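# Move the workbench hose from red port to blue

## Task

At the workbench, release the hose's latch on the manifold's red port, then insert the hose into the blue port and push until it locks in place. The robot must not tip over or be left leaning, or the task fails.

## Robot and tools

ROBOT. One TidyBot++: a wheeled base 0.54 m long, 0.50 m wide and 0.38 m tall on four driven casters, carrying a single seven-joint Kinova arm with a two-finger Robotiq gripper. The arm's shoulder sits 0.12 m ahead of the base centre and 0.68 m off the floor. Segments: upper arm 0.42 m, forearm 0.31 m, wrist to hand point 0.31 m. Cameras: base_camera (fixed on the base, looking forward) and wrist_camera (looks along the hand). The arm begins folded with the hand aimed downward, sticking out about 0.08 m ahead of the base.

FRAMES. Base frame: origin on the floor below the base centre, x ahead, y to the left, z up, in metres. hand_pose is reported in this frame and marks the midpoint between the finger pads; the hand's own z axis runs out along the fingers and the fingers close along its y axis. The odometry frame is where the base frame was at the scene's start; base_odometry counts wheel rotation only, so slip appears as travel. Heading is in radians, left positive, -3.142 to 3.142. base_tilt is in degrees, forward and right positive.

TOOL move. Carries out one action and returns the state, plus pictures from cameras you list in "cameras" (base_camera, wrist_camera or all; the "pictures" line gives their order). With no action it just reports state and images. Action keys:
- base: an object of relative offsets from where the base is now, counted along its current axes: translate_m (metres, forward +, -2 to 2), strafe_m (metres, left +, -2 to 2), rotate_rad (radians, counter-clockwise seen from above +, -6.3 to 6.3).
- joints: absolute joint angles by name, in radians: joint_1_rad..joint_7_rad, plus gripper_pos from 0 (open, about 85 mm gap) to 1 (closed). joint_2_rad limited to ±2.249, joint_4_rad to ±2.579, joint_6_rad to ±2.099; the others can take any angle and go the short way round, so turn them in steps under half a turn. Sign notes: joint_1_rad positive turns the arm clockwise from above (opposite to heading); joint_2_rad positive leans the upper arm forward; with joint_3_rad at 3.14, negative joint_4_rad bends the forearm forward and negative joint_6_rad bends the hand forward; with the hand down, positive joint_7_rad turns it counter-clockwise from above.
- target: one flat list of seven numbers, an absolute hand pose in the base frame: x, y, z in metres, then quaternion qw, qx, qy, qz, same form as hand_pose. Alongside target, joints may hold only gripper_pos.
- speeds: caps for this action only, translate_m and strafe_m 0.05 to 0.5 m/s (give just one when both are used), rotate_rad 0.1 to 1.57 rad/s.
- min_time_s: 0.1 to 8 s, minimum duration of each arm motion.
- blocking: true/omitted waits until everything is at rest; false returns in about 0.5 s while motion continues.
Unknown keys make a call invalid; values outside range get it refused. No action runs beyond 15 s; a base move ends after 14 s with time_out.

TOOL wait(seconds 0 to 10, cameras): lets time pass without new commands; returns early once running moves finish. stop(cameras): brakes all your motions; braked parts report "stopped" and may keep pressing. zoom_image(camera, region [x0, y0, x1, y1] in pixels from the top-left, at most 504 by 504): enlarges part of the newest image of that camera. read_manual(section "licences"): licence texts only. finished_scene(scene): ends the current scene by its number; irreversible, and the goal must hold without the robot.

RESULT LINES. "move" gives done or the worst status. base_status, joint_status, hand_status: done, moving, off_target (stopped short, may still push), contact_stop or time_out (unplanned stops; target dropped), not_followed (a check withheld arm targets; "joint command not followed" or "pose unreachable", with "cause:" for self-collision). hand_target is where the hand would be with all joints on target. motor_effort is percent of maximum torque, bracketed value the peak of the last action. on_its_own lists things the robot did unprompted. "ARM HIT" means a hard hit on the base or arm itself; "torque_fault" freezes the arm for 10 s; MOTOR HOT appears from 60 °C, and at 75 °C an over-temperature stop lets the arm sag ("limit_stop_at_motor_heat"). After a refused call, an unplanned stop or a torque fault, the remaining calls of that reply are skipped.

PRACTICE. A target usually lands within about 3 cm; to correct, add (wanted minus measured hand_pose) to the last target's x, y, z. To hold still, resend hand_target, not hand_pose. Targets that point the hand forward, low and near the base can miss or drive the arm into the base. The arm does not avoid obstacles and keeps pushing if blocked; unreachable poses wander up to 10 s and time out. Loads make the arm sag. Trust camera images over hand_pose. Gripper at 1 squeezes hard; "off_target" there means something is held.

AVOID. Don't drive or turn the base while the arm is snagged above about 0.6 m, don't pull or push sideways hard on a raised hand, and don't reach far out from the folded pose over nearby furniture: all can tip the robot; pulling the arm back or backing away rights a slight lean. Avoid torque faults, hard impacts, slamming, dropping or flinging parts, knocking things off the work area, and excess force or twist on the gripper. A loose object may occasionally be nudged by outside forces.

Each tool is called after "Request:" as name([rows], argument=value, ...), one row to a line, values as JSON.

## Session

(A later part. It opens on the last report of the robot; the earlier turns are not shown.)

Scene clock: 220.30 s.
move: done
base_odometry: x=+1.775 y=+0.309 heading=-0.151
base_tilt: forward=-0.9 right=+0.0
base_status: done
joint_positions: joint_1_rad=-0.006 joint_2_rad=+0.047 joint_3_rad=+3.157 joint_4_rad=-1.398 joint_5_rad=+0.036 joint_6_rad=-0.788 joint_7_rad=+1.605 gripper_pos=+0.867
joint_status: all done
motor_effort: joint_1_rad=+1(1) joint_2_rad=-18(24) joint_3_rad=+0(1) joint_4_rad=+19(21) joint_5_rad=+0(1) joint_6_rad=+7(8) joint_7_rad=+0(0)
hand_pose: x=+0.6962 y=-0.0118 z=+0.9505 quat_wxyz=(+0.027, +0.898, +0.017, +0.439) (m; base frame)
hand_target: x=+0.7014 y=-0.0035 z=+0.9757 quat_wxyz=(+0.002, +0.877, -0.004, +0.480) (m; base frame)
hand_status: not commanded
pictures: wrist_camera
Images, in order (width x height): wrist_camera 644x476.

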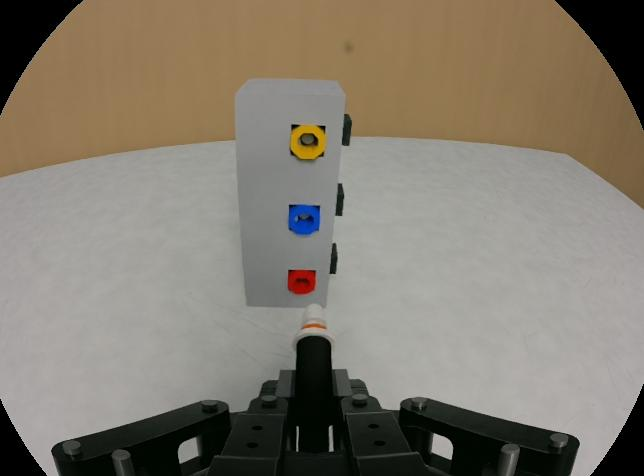

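Request:
move(joints={"joint_2_rad":0.006}, base={"translate_m":0.055}, speeds={"translate_m":0.15}, cameras=["wrist_camera"])

Request:
zoom_image(camera="wrist_camera", region=[260, 230, 370, 340])

Scene clock: 233.03 s.
move: done
base_odometry: x=+1.829 y=+0.300 heading=-0.152
base_tilt: forward=-0.9 right=+0.0
base_status: done
joint_positions: joint_1_rad=-0.006 joint_2_rad=+0.019 joint_3_rad=+3.157 joint_4_rad=-1.400 joint_5_rad=+0.036 joint_6_rad=-0.783 joint_7_rad=+1.605 gripper_pos=+0.867
joint_status: all done
motor_effort: joint_1_rad=+1(1) joint_2_rad=-18(22) joint_3_rad=+0(1) joint_4_rad=+19(20) joint_5_rad=+0(1) joint_6_rad=+7(8) joint_7_rad=+0(0)
hand_pose: x=+0.6890 y=-0.0118 z=+0.9662 quat_wxyz=(+0.027, +0.891, +0.017, +0.452) (m; base frame)
hand_target: x=+0.6972 y=-0.0035 z=+0.9838 quat_wxyz=(+0.002, +0.874, -0.004, +0.486) (m; base frame)
hand_status: not commanded
pictures: wrist_camera
Images, in order (width x height): wrist_camera 644x476.

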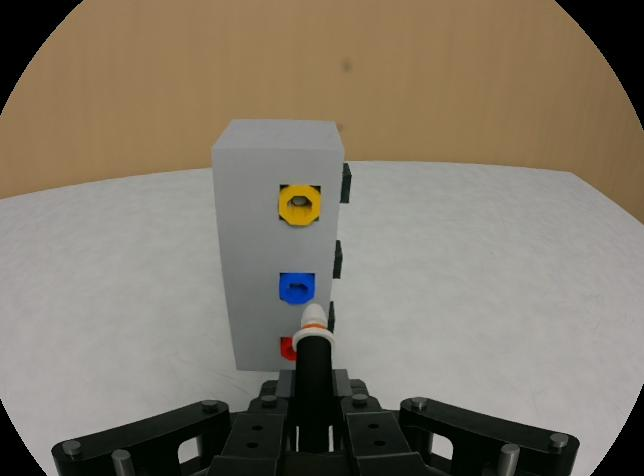

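Scaled by 4.582.

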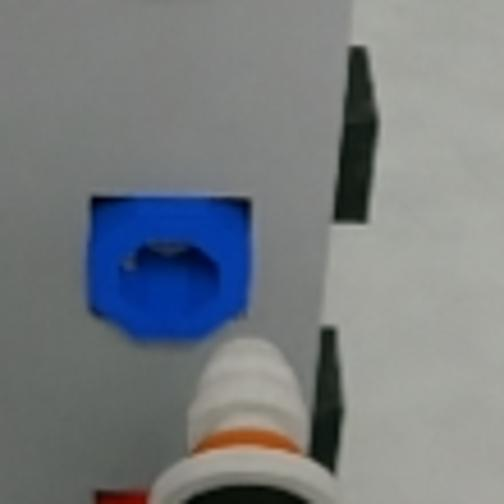

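Request:
move(joints={"joint_2_rad":0.054}, base={"strafe_m":0.008,"translate_m":0.006}, speeds={"strafe_m":0.05}, cameras=["wrist_camera"])

Request:
zoom_image(camera="wrist_camera", region=[260, 240, 370, 350])

Scene clock: 238.67 s.
move: done
base_odometry: x=+1.836 y=+0.307 heading=-0.152
base_tilt: forward=-0.9 right=+0.0
base_status: done
joint_positions: joint_1_rad=-0.005 joint_2_rad=+0.038 joint_3_rad=+3.156 joint_4_rad=-1.402 joint_5_rad=+0.036 joint_6_rad=-0.782 joint_7_rad=+1.605 gripper_pos=+0.867
joint_status: all done
motor_effort: joint_1_rad=+0(3) joint_2_rad=-19(21) joint_3_rad=+0(3) joint_4_rad=+19(19) joint_5_rad=+0(1) joint_6_rad=+7(8) joint_7_rad=+0(0)
hand_pose: x=+0.6941 y=-0.0113 z=+0.9547 quat_wxyz=(+0.027, +0.896, +0.017, +0.443) (m; base frame)
hand_target: x=+0.7110 y=-0.0035 z=+0.9557 quat_wxyz=(+0.002, +0.885, -0.004, +0.465) (m; base frame)
hand_status: not commanded
pictures: wrist_camera
Images, in order (width x height): wrist_camera 644x476.

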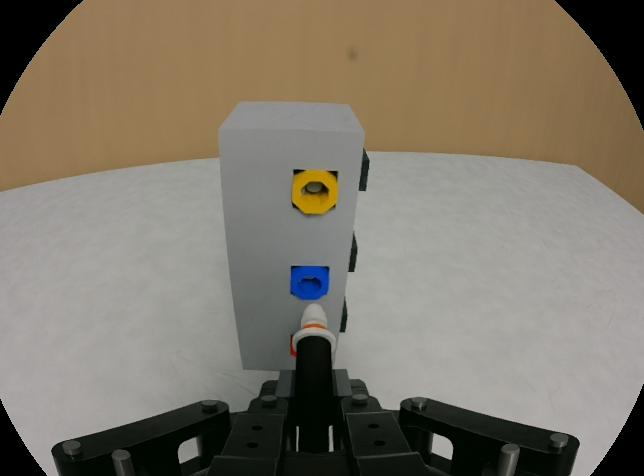

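Scaled by 4.582.

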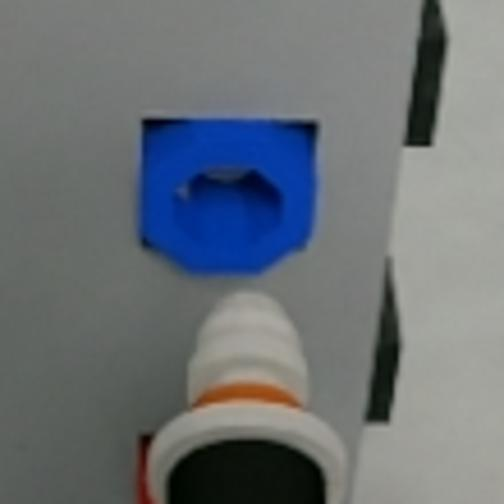

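Request:
move(joints={"joint_2_rad":-0.001}, base={"strafe_m":0.002,"translate_m":0.003}, speeds={"strafe_m":0.05}, cameras=["wrist_camera"])

Request:
zoom_image(camera="wrist_camera", region=[260, 240, 370, 350])

Scene clock: 243.57 s.
move: done
base_odometry: x=+1.840 y=+0.308 heading=-0.152
base_tilt: forward=-0.9 right=+0.0
base_status: done
joint_positions: joint_1_rad=-0.005 joint_2_rad=+0.019 joint_3_rad=+3.155 joint_4_rad=-1.402 joint_5_rad=+0.036 joint_6_rad=-0.782 joint_7_rad=+1.605 gripper_pos=+0.867
joint_status: all done
motor_effort: joint_1_rad=+1(2) joint_2_rad=-19(22) joint_3_rad=+0(1) joint_4_rad=+19(19) joint_5_rad=+0(1) joint_6_rad=+7(8) joint_7_rad=+0(0)
hand_pose: x=+0.6888 y=-0.0114 z=+0.9655 quat_wxyz=(+0.027, +0.892, +0.017, +0.452) (m; base frame)
hand_target: x=+0.6951 y=-0.0035 z=+0.9879 quat_wxyz=(+0.002, +0.872, -0.004, +0.489) (m; base frame)
hand_status: not commanded
pictures: wrist_camera
Images, in order (width x height): wrist_camera 644x476.

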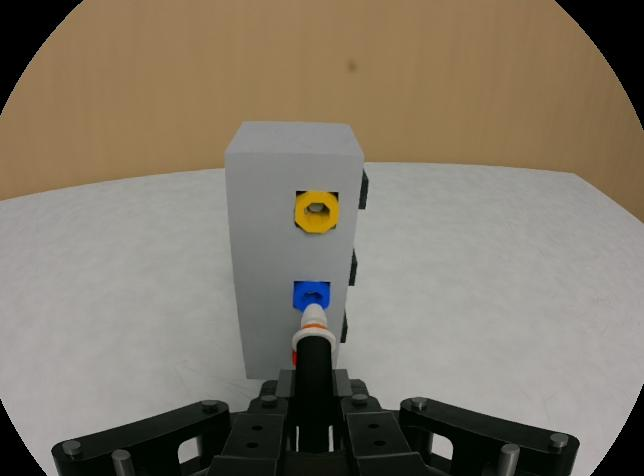

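Scaled by 4.582.

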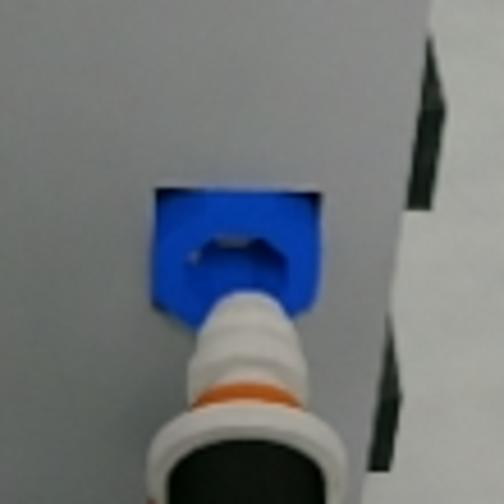

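Request:
move(joints={"joint_2_rad":0.045}, base={"strafe_m":0.001,"translate_m":0.003}, speeds={"strafe_m":0.05}, cameras=["wrist_camera"])

Request:
zoom_image(camera="wrist_camera", region=[260, 240, 370, 350])

Scene clock: 248.90 s.
move: done
base_odometry: x=+1.843 y=+0.309 heading=-0.152
base_tilt: forward=-0.9 right=+0.0
base_status: done
joint_positions: joint_1_rad=-0.005 joint_2_rad=+0.031 joint_3_rad=+3.155 joint_4_rad=-1.403 joint_5_rad=+0.036 joint_6_rad=-0.782 joint_7_rad=+1.605 gripper_pos=+0.867
joint_status: all done
motor_effort: joint_1_rad=+1(2) joint_2_rad=-19(22) joint_3_rad=+0(1) joint_4_rad=+19(20) joint_5_rad=+0(1) joint_6_rad=+7(9) joint_7_rad=+0(0)
hand_pose: x=+0.6922 y=-0.0114 z=+0.9586 quat_wxyz=(+0.027, +0.894, +0.017, +0.446) (m; base frame)
hand_target: x=+0.7086 y=-0.0035 z=+0.9611 quat_wxyz=(+0.002, +0.883, -0.004, +0.469) (m; base frame)
hand_status: not commanded
pictures: wrist_camera
Images, in order (width x height): wrist_camera 644x476.

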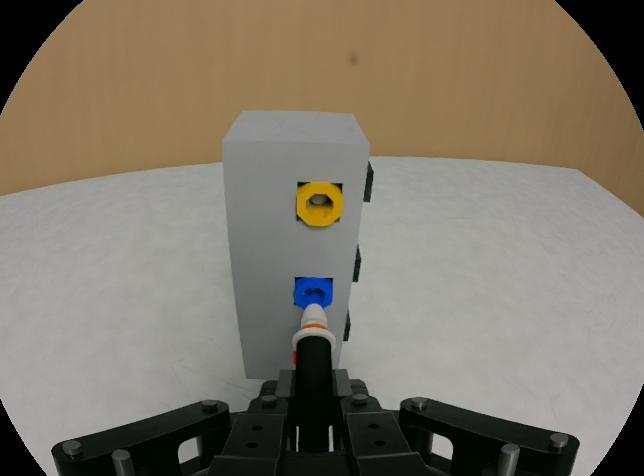

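Scaled by 4.582.

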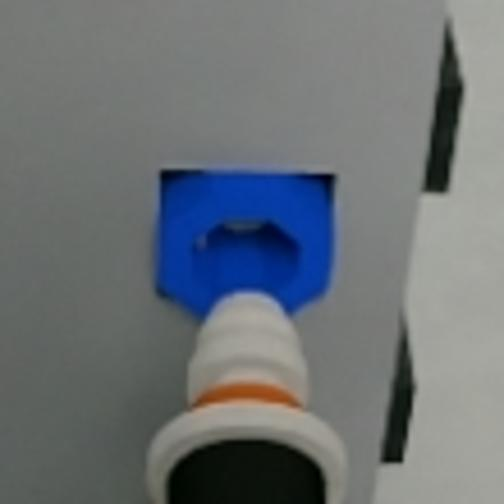

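Request:
move(base={"translate_m":0.006}, speeds={"translate_m":0.05}, cameras=["wrist_camera"])

Request:
zoom_image(camera="wrist_camera", region=[260, 240, 370, 350])

Scene clock: 252.30 s.
move: done
base_odometry: x=+1.849 y=+0.308 heading=-0.152
base_tilt: forward=-0.9 right=+0.0
base_status: done
joint_positions: joint_1_rad=-0.005 joint_2_rad=+0.032 joint_3_rad=+3.155 joint_4_rad=-1.403 joint_5_rad=+0.036 joint_6_rad=-0.782 joint_7_rad=+1.605 gripper_pos=+0.867
joint_status: not commanded
motor_effort: joint_1_rad=+1(1) joint_2_rad=-18(22) joint_3_rad=+0(1) joint_4_rad=+19(19) joint_5_rad=+0(0) joint_6_rad=+8(9) joint_7_rad=+0(0)
hand_pose: x=+0.6928 y=-0.0114 z=+0.9576 quat_wxyz=(+0.027, +0.895, +0.017, +0.446) (m; base frame)
hand_target: x=+0.7086 y=-0.0035 z=+0.9611 quat_wxyz=(+0.002, +0.883, -0.004, +0.469) (m; base frame)
hand_status: not commanded
pictures: wrist_camera
Images, in order (width x height): wrist_camera 644x476.

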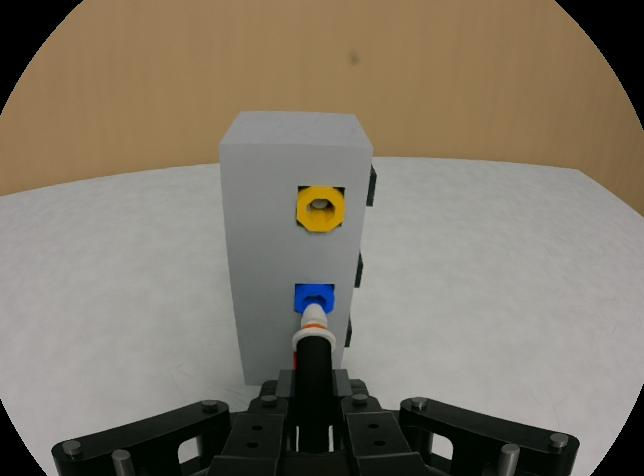

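Scaled by 4.582.

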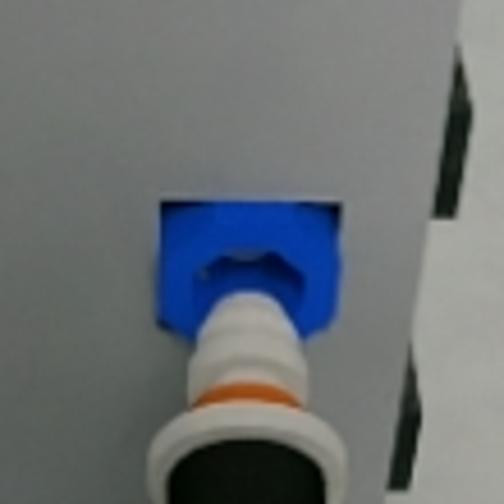

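Request:
move(base={"translate_m":0.005}, speeds={"translate_m":0.05}, cameras=["wrist_camera"])

Request:
zoom_image(camera="wrist_camera", region=[260, 240, 370, 350])

Scene clock: 256.53 s.
move: done
base_odometry: x=+1.854 y=+0.307 heading=-0.151
base_tilt: forward=-0.9 right=+0.0
base_status: done
joint_positions: joint_1_rad=-0.005 joint_2_rad=+0.033 joint_3_rad=+3.155 joint_4_rad=-1.403 joint_5_rad=+0.036 joint_6_rad=-0.781 joint_7_rad=+1.605 gripper_pos=+0.867
joint_status: not commanded
motor_effort: joint_1_rad=+0(1) joint_2_rad=-19(24) joint_3_rad=+0(0) joint_4_rad=+19(20) joint_5_rad=+0(0) joint_6_rad=+7(8) joint_7_rad=+0(0)
hand_pose: x=+0.6931 y=-0.0114 z=+0.9571 quat_wxyz=(+0.027, +0.895, +0.017, +0.445) (m; base frame)
hand_target: x=+0.7086 y=-0.0035 z=+0.9611 quat_wxyz=(+0.002, +0.883, -0.004, +0.469) (m; base frame)
hand_status: not commanded
pictures: wrist_camera
Images, in order (width x height): wrist_camera 644x476.

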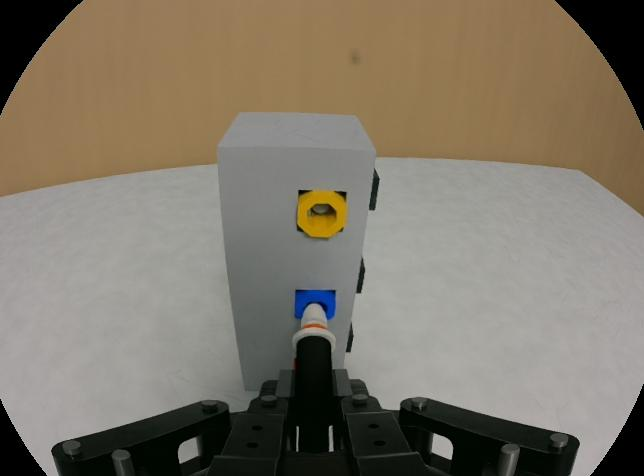

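Scaled by 4.582.

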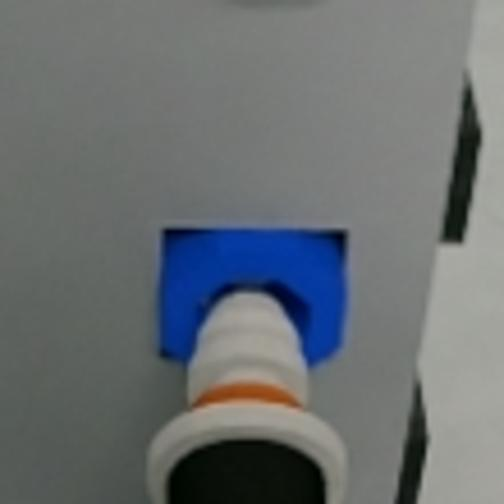

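Request:
move(base={"translate_m":0.006,"strafe_m":-0.001}, speeds={"translate_m":0.05}, cameras=["wrist_camera"])

Request:
zoom_image(camera="wrist_camera", region=[260, 240, 370, 350])

Scene clock: 260.17 s.
move: done
base_odometry: x=+1.860 y=+0.305 heading=-0.151
base_tilt: forward=-0.9 right=+0.0
base_status: done
joint_positions: joint_1_rad=-0.005 joint_2_rad=+0.033 joint_3_rad=+3.155 joint_4_rad=-1.406 joint_5_rad=+0.036 joint_6_rad=-0.781 joint_7_rad=+1.605 gripper_pos=+0.867
joint_status: not commanded
motor_effort: joint_1_rad=+1(1) joint_2_rad=-18(21) joint_3_rad=+0(1) joint_4_rad=+20(23) joint_5_rad=+0(1) joint_6_rad=+10(16) joint_7_rad=+0(0)
hand_pose: x=+0.6927 y=-0.0114 z=+0.9556 quat_wxyz=(+0.027, +0.895, +0.017, +0.444) (m; base frame)
hand_target: x=+0.7086 y=-0.0035 z=+0.9611 quat_wxyz=(+0.002, +0.883, -0.004, +0.469) (m; base frame)
hand_status: not commanded
pictures: wrist_camera
Images, in order (width x height): wrist_camera 644x476.

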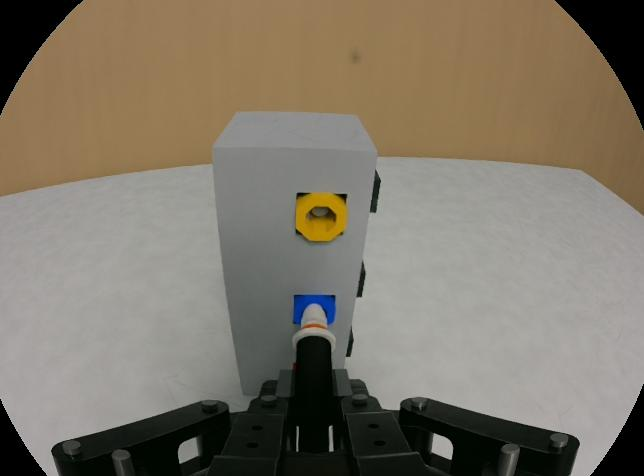

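Scaled by 4.582.

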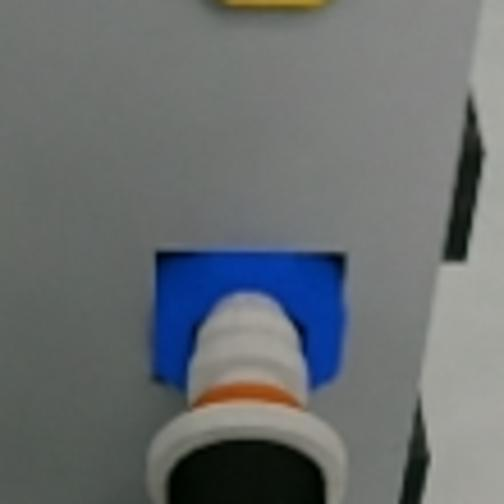

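Request:
move(base={"translate_m":-0.004}, joints={"joint_2_rad":0.068})

Request:
move(base={"translate_m":0.006}, speeds={"translate_m":0.05}, cameras=["wrist_camera"])

Request:
zoom_image(camera="wrist_camera", region=[260, 240, 370, 350])

Scene clock: 264.43 s.
move: done
base_odometry: x=+1.856 y=+0.306 heading=-0.151
base_tilt: forward=-0.9 right=+0.0
base_status: done
joint_positions: joint_1_rad=-0.005 joint_2_rad=+0.042 joint_3_rad=+3.155 joint_4_rad=-1.406 joint_5_rad=+0.036 joint_6_rad=-0.778 joint_7_rad=+1.605 gripper_pos=+0.867
joint_status: all done
motor_effort: joint_1_rad=+1(1) joint_2_rad=-19(21) joint_3_rad=+0(1) joint_4_rad=+19(19) joint_5_rad=+0(0) joint_6_rad=+7(9) joint_7_rad=+0(0)
hand_pose: x=+0.6957 y=-0.0114 z=+0.9511 quat_wxyz=(+0.027, +0.897, +0.017, +0.441) (m; base frame)
hand_target: x=+0.7148 y=-0.0035 z=+0.9474 quat_wxyz=(+0.002, +0.888, -0.003, +0.459) (m; base frame)
hand_status: not commanded
pictures: none

Scene clock: 265.03 s.
move: done
base_odometry: x=+1.862 y=+0.305 heading=-0.151
base_tilt: forward=-0.9 right=+0.0
base_status: done
joint_positions: joint_1_rad=-0.005 joint_2_rad=+0.043 joint_3_rad=+3.155 joint_4_rad=-1.406 joint_5_rad=+0.036 joint_6_rad=-0.776 joint_7_rad=+1.605 gripper_pos=+0.867
joint_status: not commanded
motor_effort: joint_1_rad=+0(1) joint_2_rad=-19(22) joint_3_rad=-1(2) joint_4_rad=+18(20) joint_5_rad=+0(1) joint_6_rad=+6(9) joint_7_rad=+0(0)
hand_pose: x=+0.6964 y=-0.0115 z=+0.9509 quat_wxyz=(+0.027, +0.897, +0.017, +0.442) (m; base frame)
hand_target: x=+0.7148 y=-0.0035 z=+0.9474 quat_wxyz=(+0.002, +0.888, -0.003, +0.459) (m; base frame)
hand_status: not commanded
pictures: wrist_camera
Images, in order (width x height): wrist_camera 644x476.

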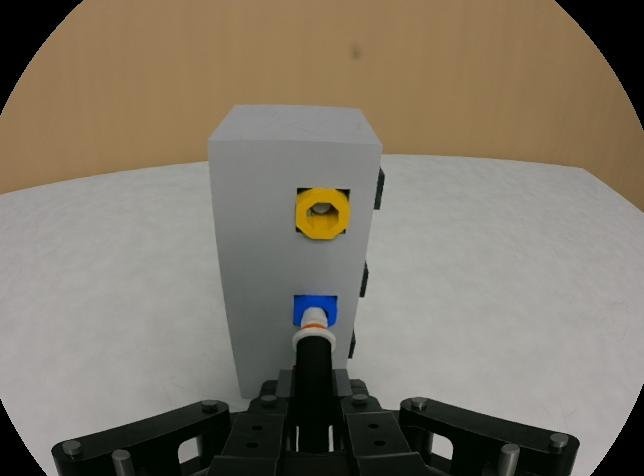

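Scaled by 4.582.

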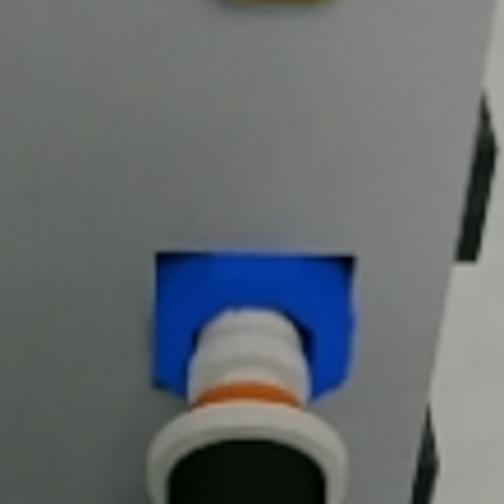

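Request:
move(base={"translate_m":0.010,"strafe_m":-0.001}, speeds={"translate_m":0.05}, cameras=["wrist_camera"])

Request:
zoom_image(camera="wrist_camera", region=[260, 260, 370, 370])

Scene clock: 271.07 s.
move: done
base_odometry: x=+1.872 y=+0.303 heading=-0.151
base_tilt: forward=-0.9 right=+0.0
base_status: done
joint_positions: joint_1_rad=-0.004 joint_2_rad=+0.031 joint_3_rad=+3.155 joint_4_rad=-1.418 joint_5_rad=+0.036 joint_6_rad=-0.776 joint_7_rad=+1.605 gripper_pos=+0.867
joint_status: not commanded
motor_effort: joint_1_rad=+1(3) joint_2_rad=-12(19) joint_3_rad=+0(2) joint_4_rad=+20(25) joint_5_rad=+0(2) joint_6_rad=+13(21) joint_7_rad=+0(1)
hand_pose: x=+0.6911 y=-0.0116 z=+0.9513 quat_wxyz=(+0.027, +0.896, +0.017, +0.442) (m; base frame)
hand_target: x=+0.7148 y=-0.0035 z=+0.9474 quat_wxyz=(+0.002, +0.888, -0.003, +0.459) (m; base frame)
hand_status: not commanded
pictures: wrist_camera
Images, in order (width x height): wrist_camera 644x476.

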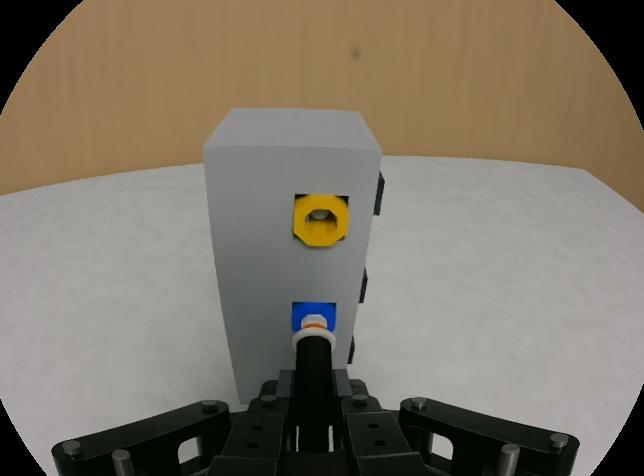

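Scaled by 4.582.

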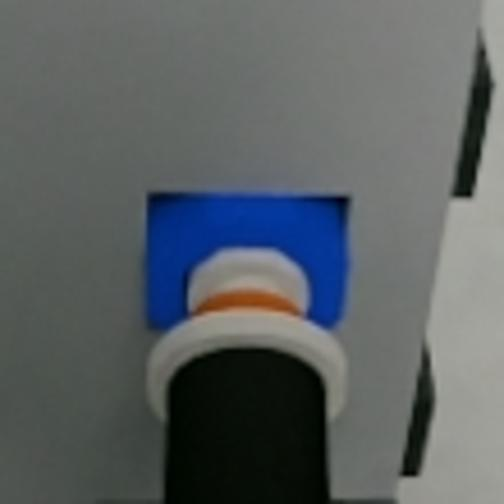

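Request:
move(joints={"joint_2_rad":0.16,"joint_4_rad":-1.34,"joint_6_rad":-0.59}, base={"translate_m":0.010}, speeds={"translate_m":0.05}, cameras=["wrist_camera"])

Request:
zoom_image(camera="wrist_camera", region=[260, 260, 370, 370])

Scene clock: 277.80 s.
move: off_target
base_odometry: x=+1.881 y=+0.301 heading=-0.151
base_tilt: forward=-1.0 right=+0.0
base_status: done
joint_positions: joint_1_rad=-0.003 joint_2_rad=+0.034 joint_3_rad=+3.155 joint_4_rad=-1.413 joint_5_rad=+0.036 joint_6_rad=-0.776 joint_7_rad=+1.605 gripper_pos=+0.867
joint_status: joint_2_rad off_target (ended at +0.034, target +0.160); joint_4_rad off_target (ended at -1.413, target -1.340); joint_6_rad off_target (ended at -0.776, target -0.590)
motor_effort: joint_1_rad=+0(1) joint_2_rad=+0(13) joint_3_rad=+0(1) joint_4_rad=+28(29) joint_5_rad=-1(1) joint_6_rad=+31(32) joint_7_rad=+0(0)
hand_pose: x=+0.6928 y=-0.0117 z=+0.9522 quat_wxyz=(+0.027, +0.896, +0.017, +0.443) (m; base frame)
hand_target: x=+0.7700 y=-0.0037 z=+0.9650 quat_wxyz=(+0.003, +0.865, -0.003, +0.502) (m; base frame)
hand_status: not commanded
pictures: wrist_camera
Images, in order (width x height): wrist_camera 644x476.

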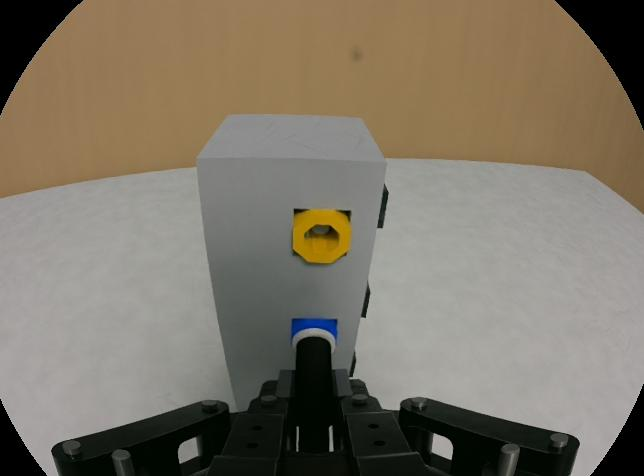

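Scaled by 4.582.

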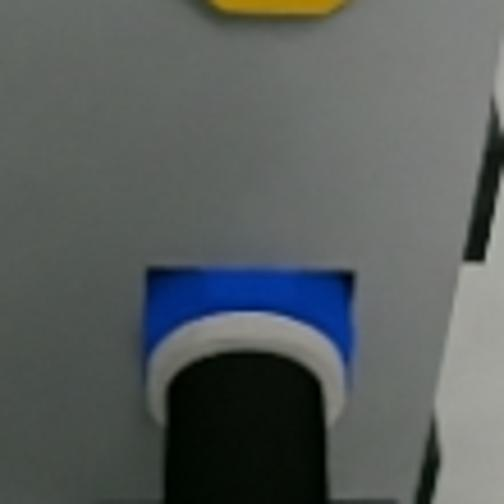

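Request:
move(joints={"joint_2_rad":0.20,"joint_4_rad":-1.31,"joint_6_rad":-0.53}, base={"translate_m":0.006}, speeds={"translate_m":0.05}, blocking=false)

Request:
wait(seconds=1.5)

Scene clock: 280.33 s.
move: moving
base_odometry: x=+1.886 y=+0.301 heading=-0.151
base_tilt: forward=-1.0 right=+0.0
base_status: translate_m moving
joint_positions: joint_1_rad=-0.003 joint_2_rad=+0.028 joint_3_rad=+3.155 joint_4_rad=-1.418 joint_5_rad=+0.036 joint_6_rad=-0.778 joint_7_rad=+1.605 gripper_pos=+0.867
joint_status: joint_2_rad moving; joint_4_rad moving; joint_6_rad moving
motor_effort: joint_1_rad=-1(1) joint_2_rad=+9(11) joint_3_rad=+0(0) joint_4_rad=+40(40) joint_5_rad=-1(1) joint_6_rad=+53(54) joint_7_rad=-1(1)
hand_pose: x=+0.6901 y=-0.0118 z=+0.9524 quat_wxyz=(+0.027, +0.896, +0.017, +0.442) (m; base frame)
hand_target: x=+0.7941 y=-0.0037 z=+0.9725 quat_wxyz=(+0.003, +0.852, -0.003, +0.523) (m; base frame)
hand_status: not commanded
pictures: none

Scene clock: 281.57 s.
earlier move: time_out
base_odometry: x=+1.884 y=+0.301 heading=-0.151
base_tilt: forward=-1.0 right=+0.0
base_status: translate_m time_out (by the wheels' count: +0.003 of +0.006)
joint_positions: joint_1_rad=-0.003 joint_2_rad=+0.031 joint_3_rad=+3.155 joint_4_rad=-1.417 joint_5_rad=+0.036 joint_6_rad=-0.775 joint_7_rad=+1.605 gripper_pos=+0.867
joint_status: joint_2_rad off_target (ended at +0.028, target +0.200); joint_4_rad off_target (ended at -1.418, target -1.310); joint_6_rad off_target (ended at -0.778, target -0.530)
motor_effort: joint_1_rad=-1(1) joint_2_rad=+8(11) joint_3_rad=+0(1) joint_4_rad=+37(40) joint_5_rad=-1(1) joint_6_rad=+47(54) joint_7_rad=+0(1)
hand_pose: x=+0.6915 y=-0.0119 z=+0.9522 quat_wxyz=(+0.027, +0.896, +0.017, +0.443) (m; base frame)
hand_target: x=+0.7941 y=-0.0037 z=+0.9725 quat_wxyz=(+0.003, +0.852, -0.003, +0.523) (m; base frame)
hand_status: not commanded
wait: 1.23 of 1.5 s (the move ended)
pictures: none

Relax, release, back off.

Request:
move(joints={"joint_2_rad":0.04,"joint_4_rad":-1.41,"joint_6_rad":-0.77}, min_time_s=1)

Request:
move(joints={"gripper_pos":0.6})

Request:
move(base={"translate_m":-0.12}, speeds={"translate_m":0.15}, cameras=["wrist_camera"])

Request:
zoom_image(camera="wrist_camera", region=[240, 170, 360, 290])

Scene clock: 286.80 s.
move: done
base_odometry: x=+1.884 y=+0.301 heading=-0.151
base_tilt: forward=-0.9 right=+0.0
base_status: not commanded
joint_positions: joint_1_rad=-0.003 joint_2_rad=+0.024 joint_3_rad=+3.155 joint_4_rad=-1.423 joint_5_rad=+0.036 joint_6_rad=-0.775 joint_7_rad=+1.605 gripper_pos=+0.867
joint_status: all done
motor_effort: joint_1_rad=+0(1) joint_2_rad=-13(13) joint_3_rad=+0(0) joint_4_rad=+26(38) joint_5_rad=+0(1) joint_6_rad=+21(48) joint_7_rad=+0(1)
hand_pose: x=+0.6887 y=-0.0119 z=+0.9527 quat_wxyz=(+0.027, +0.896, +0.017, +0.443) (m; base frame)
hand_target: x=+0.6959 y=-0.0034 z=+0.9519 quat_wxyz=(+0.002, +0.896, -0.004, +0.445) (m; base frame)
hand_status: not commanded
pictures: none

Scene clock: 287.57 s.
move: done
base_odometry: x=+1.885 y=+0.301 heading=-0.150
base_tilt: forward=-0.9 right=+0.0
base_status: not commanded
joint_positions: joint_1_rad=-0.003 joint_2_rad=+0.033 joint_3_rad=+3.155 joint_4_rad=-1.409 joint_5_rad=+0.036 joint_6_rad=-0.756 joint_7_rad=+1.605 gripper_pos=+0.600
joint_status: all done
motor_effort: joint_1_rad=+1(1) joint_2_rad=-19(20) joint_3_rad=+0(0) joint_4_rad=+19(26) joint_5_rad=+0(0) joint_6_rad=+6(21) joint_7_rad=+0(0)
hand_pose: x=+0.6968 y=-0.0118 z=+0.9602 quat_wxyz=(+0.027, +0.891, +0.017, +0.454) (m; base frame)
hand_target: x=+0.6959 y=-0.0034 z=+0.9519 quat_wxyz=(+0.002, +0.896, -0.004, +0.445) (m; base frame)
hand_status: not commanded
pictures: none

Scene clock: 288.97 s.
move: done
base_odometry: x=+1.766 y=+0.319 heading=-0.150
base_tilt: forward=-0.9 right=+0.0
base_status: done
joint_positions: joint_1_rad=-0.003 joint_2_rad=+0.033 joint_3_rad=+3.155 joint_4_rad=-1.409 joint_5_rad=+0.036 joint_6_rad=-0.756 joint_7_rad=+1.605 gripper_pos=+0.600
joint_status: not commanded
motor_effort: joint_1_rad=+0(1) joint_2_rad=-19(22) joint_3_rad=+0(1) joint_4_rad=+18(19) joint_5_rad=+0(0) joint_6_rad=+7(8) joint_7_rad=+0(0)
hand_pose: x=+0.6968 y=-0.0118 z=+0.9601 quat_wxyz=(+0.027, +0.891, +0.017, +0.454) (m; base frame)
hand_target: x=+0.6959 y=-0.0034 z=+0.9519 quat_wxyz=(+0.002, +0.896, -0.004, +0.445) (m; base frame)
hand_status: not commanded
pictures: wrist_camera
Images, in order (width x height): wrist_camera 644x476.

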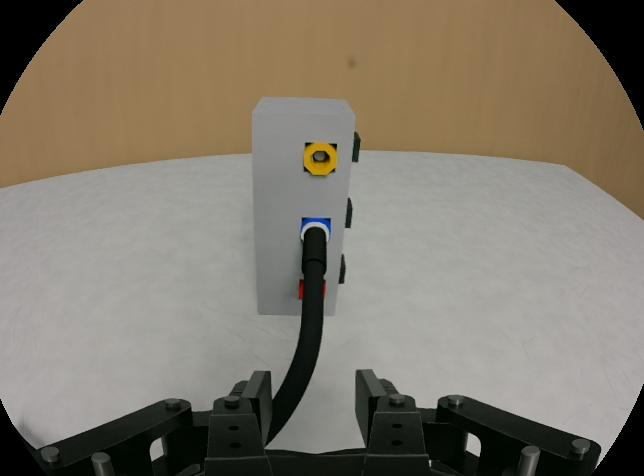

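Scaled by 4.200.

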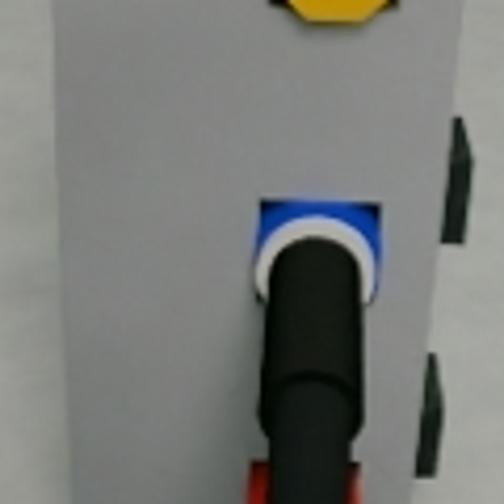

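Seated and holding on its own.

Request:
finished_scene(scene=2)

The scene is finished: the task was done.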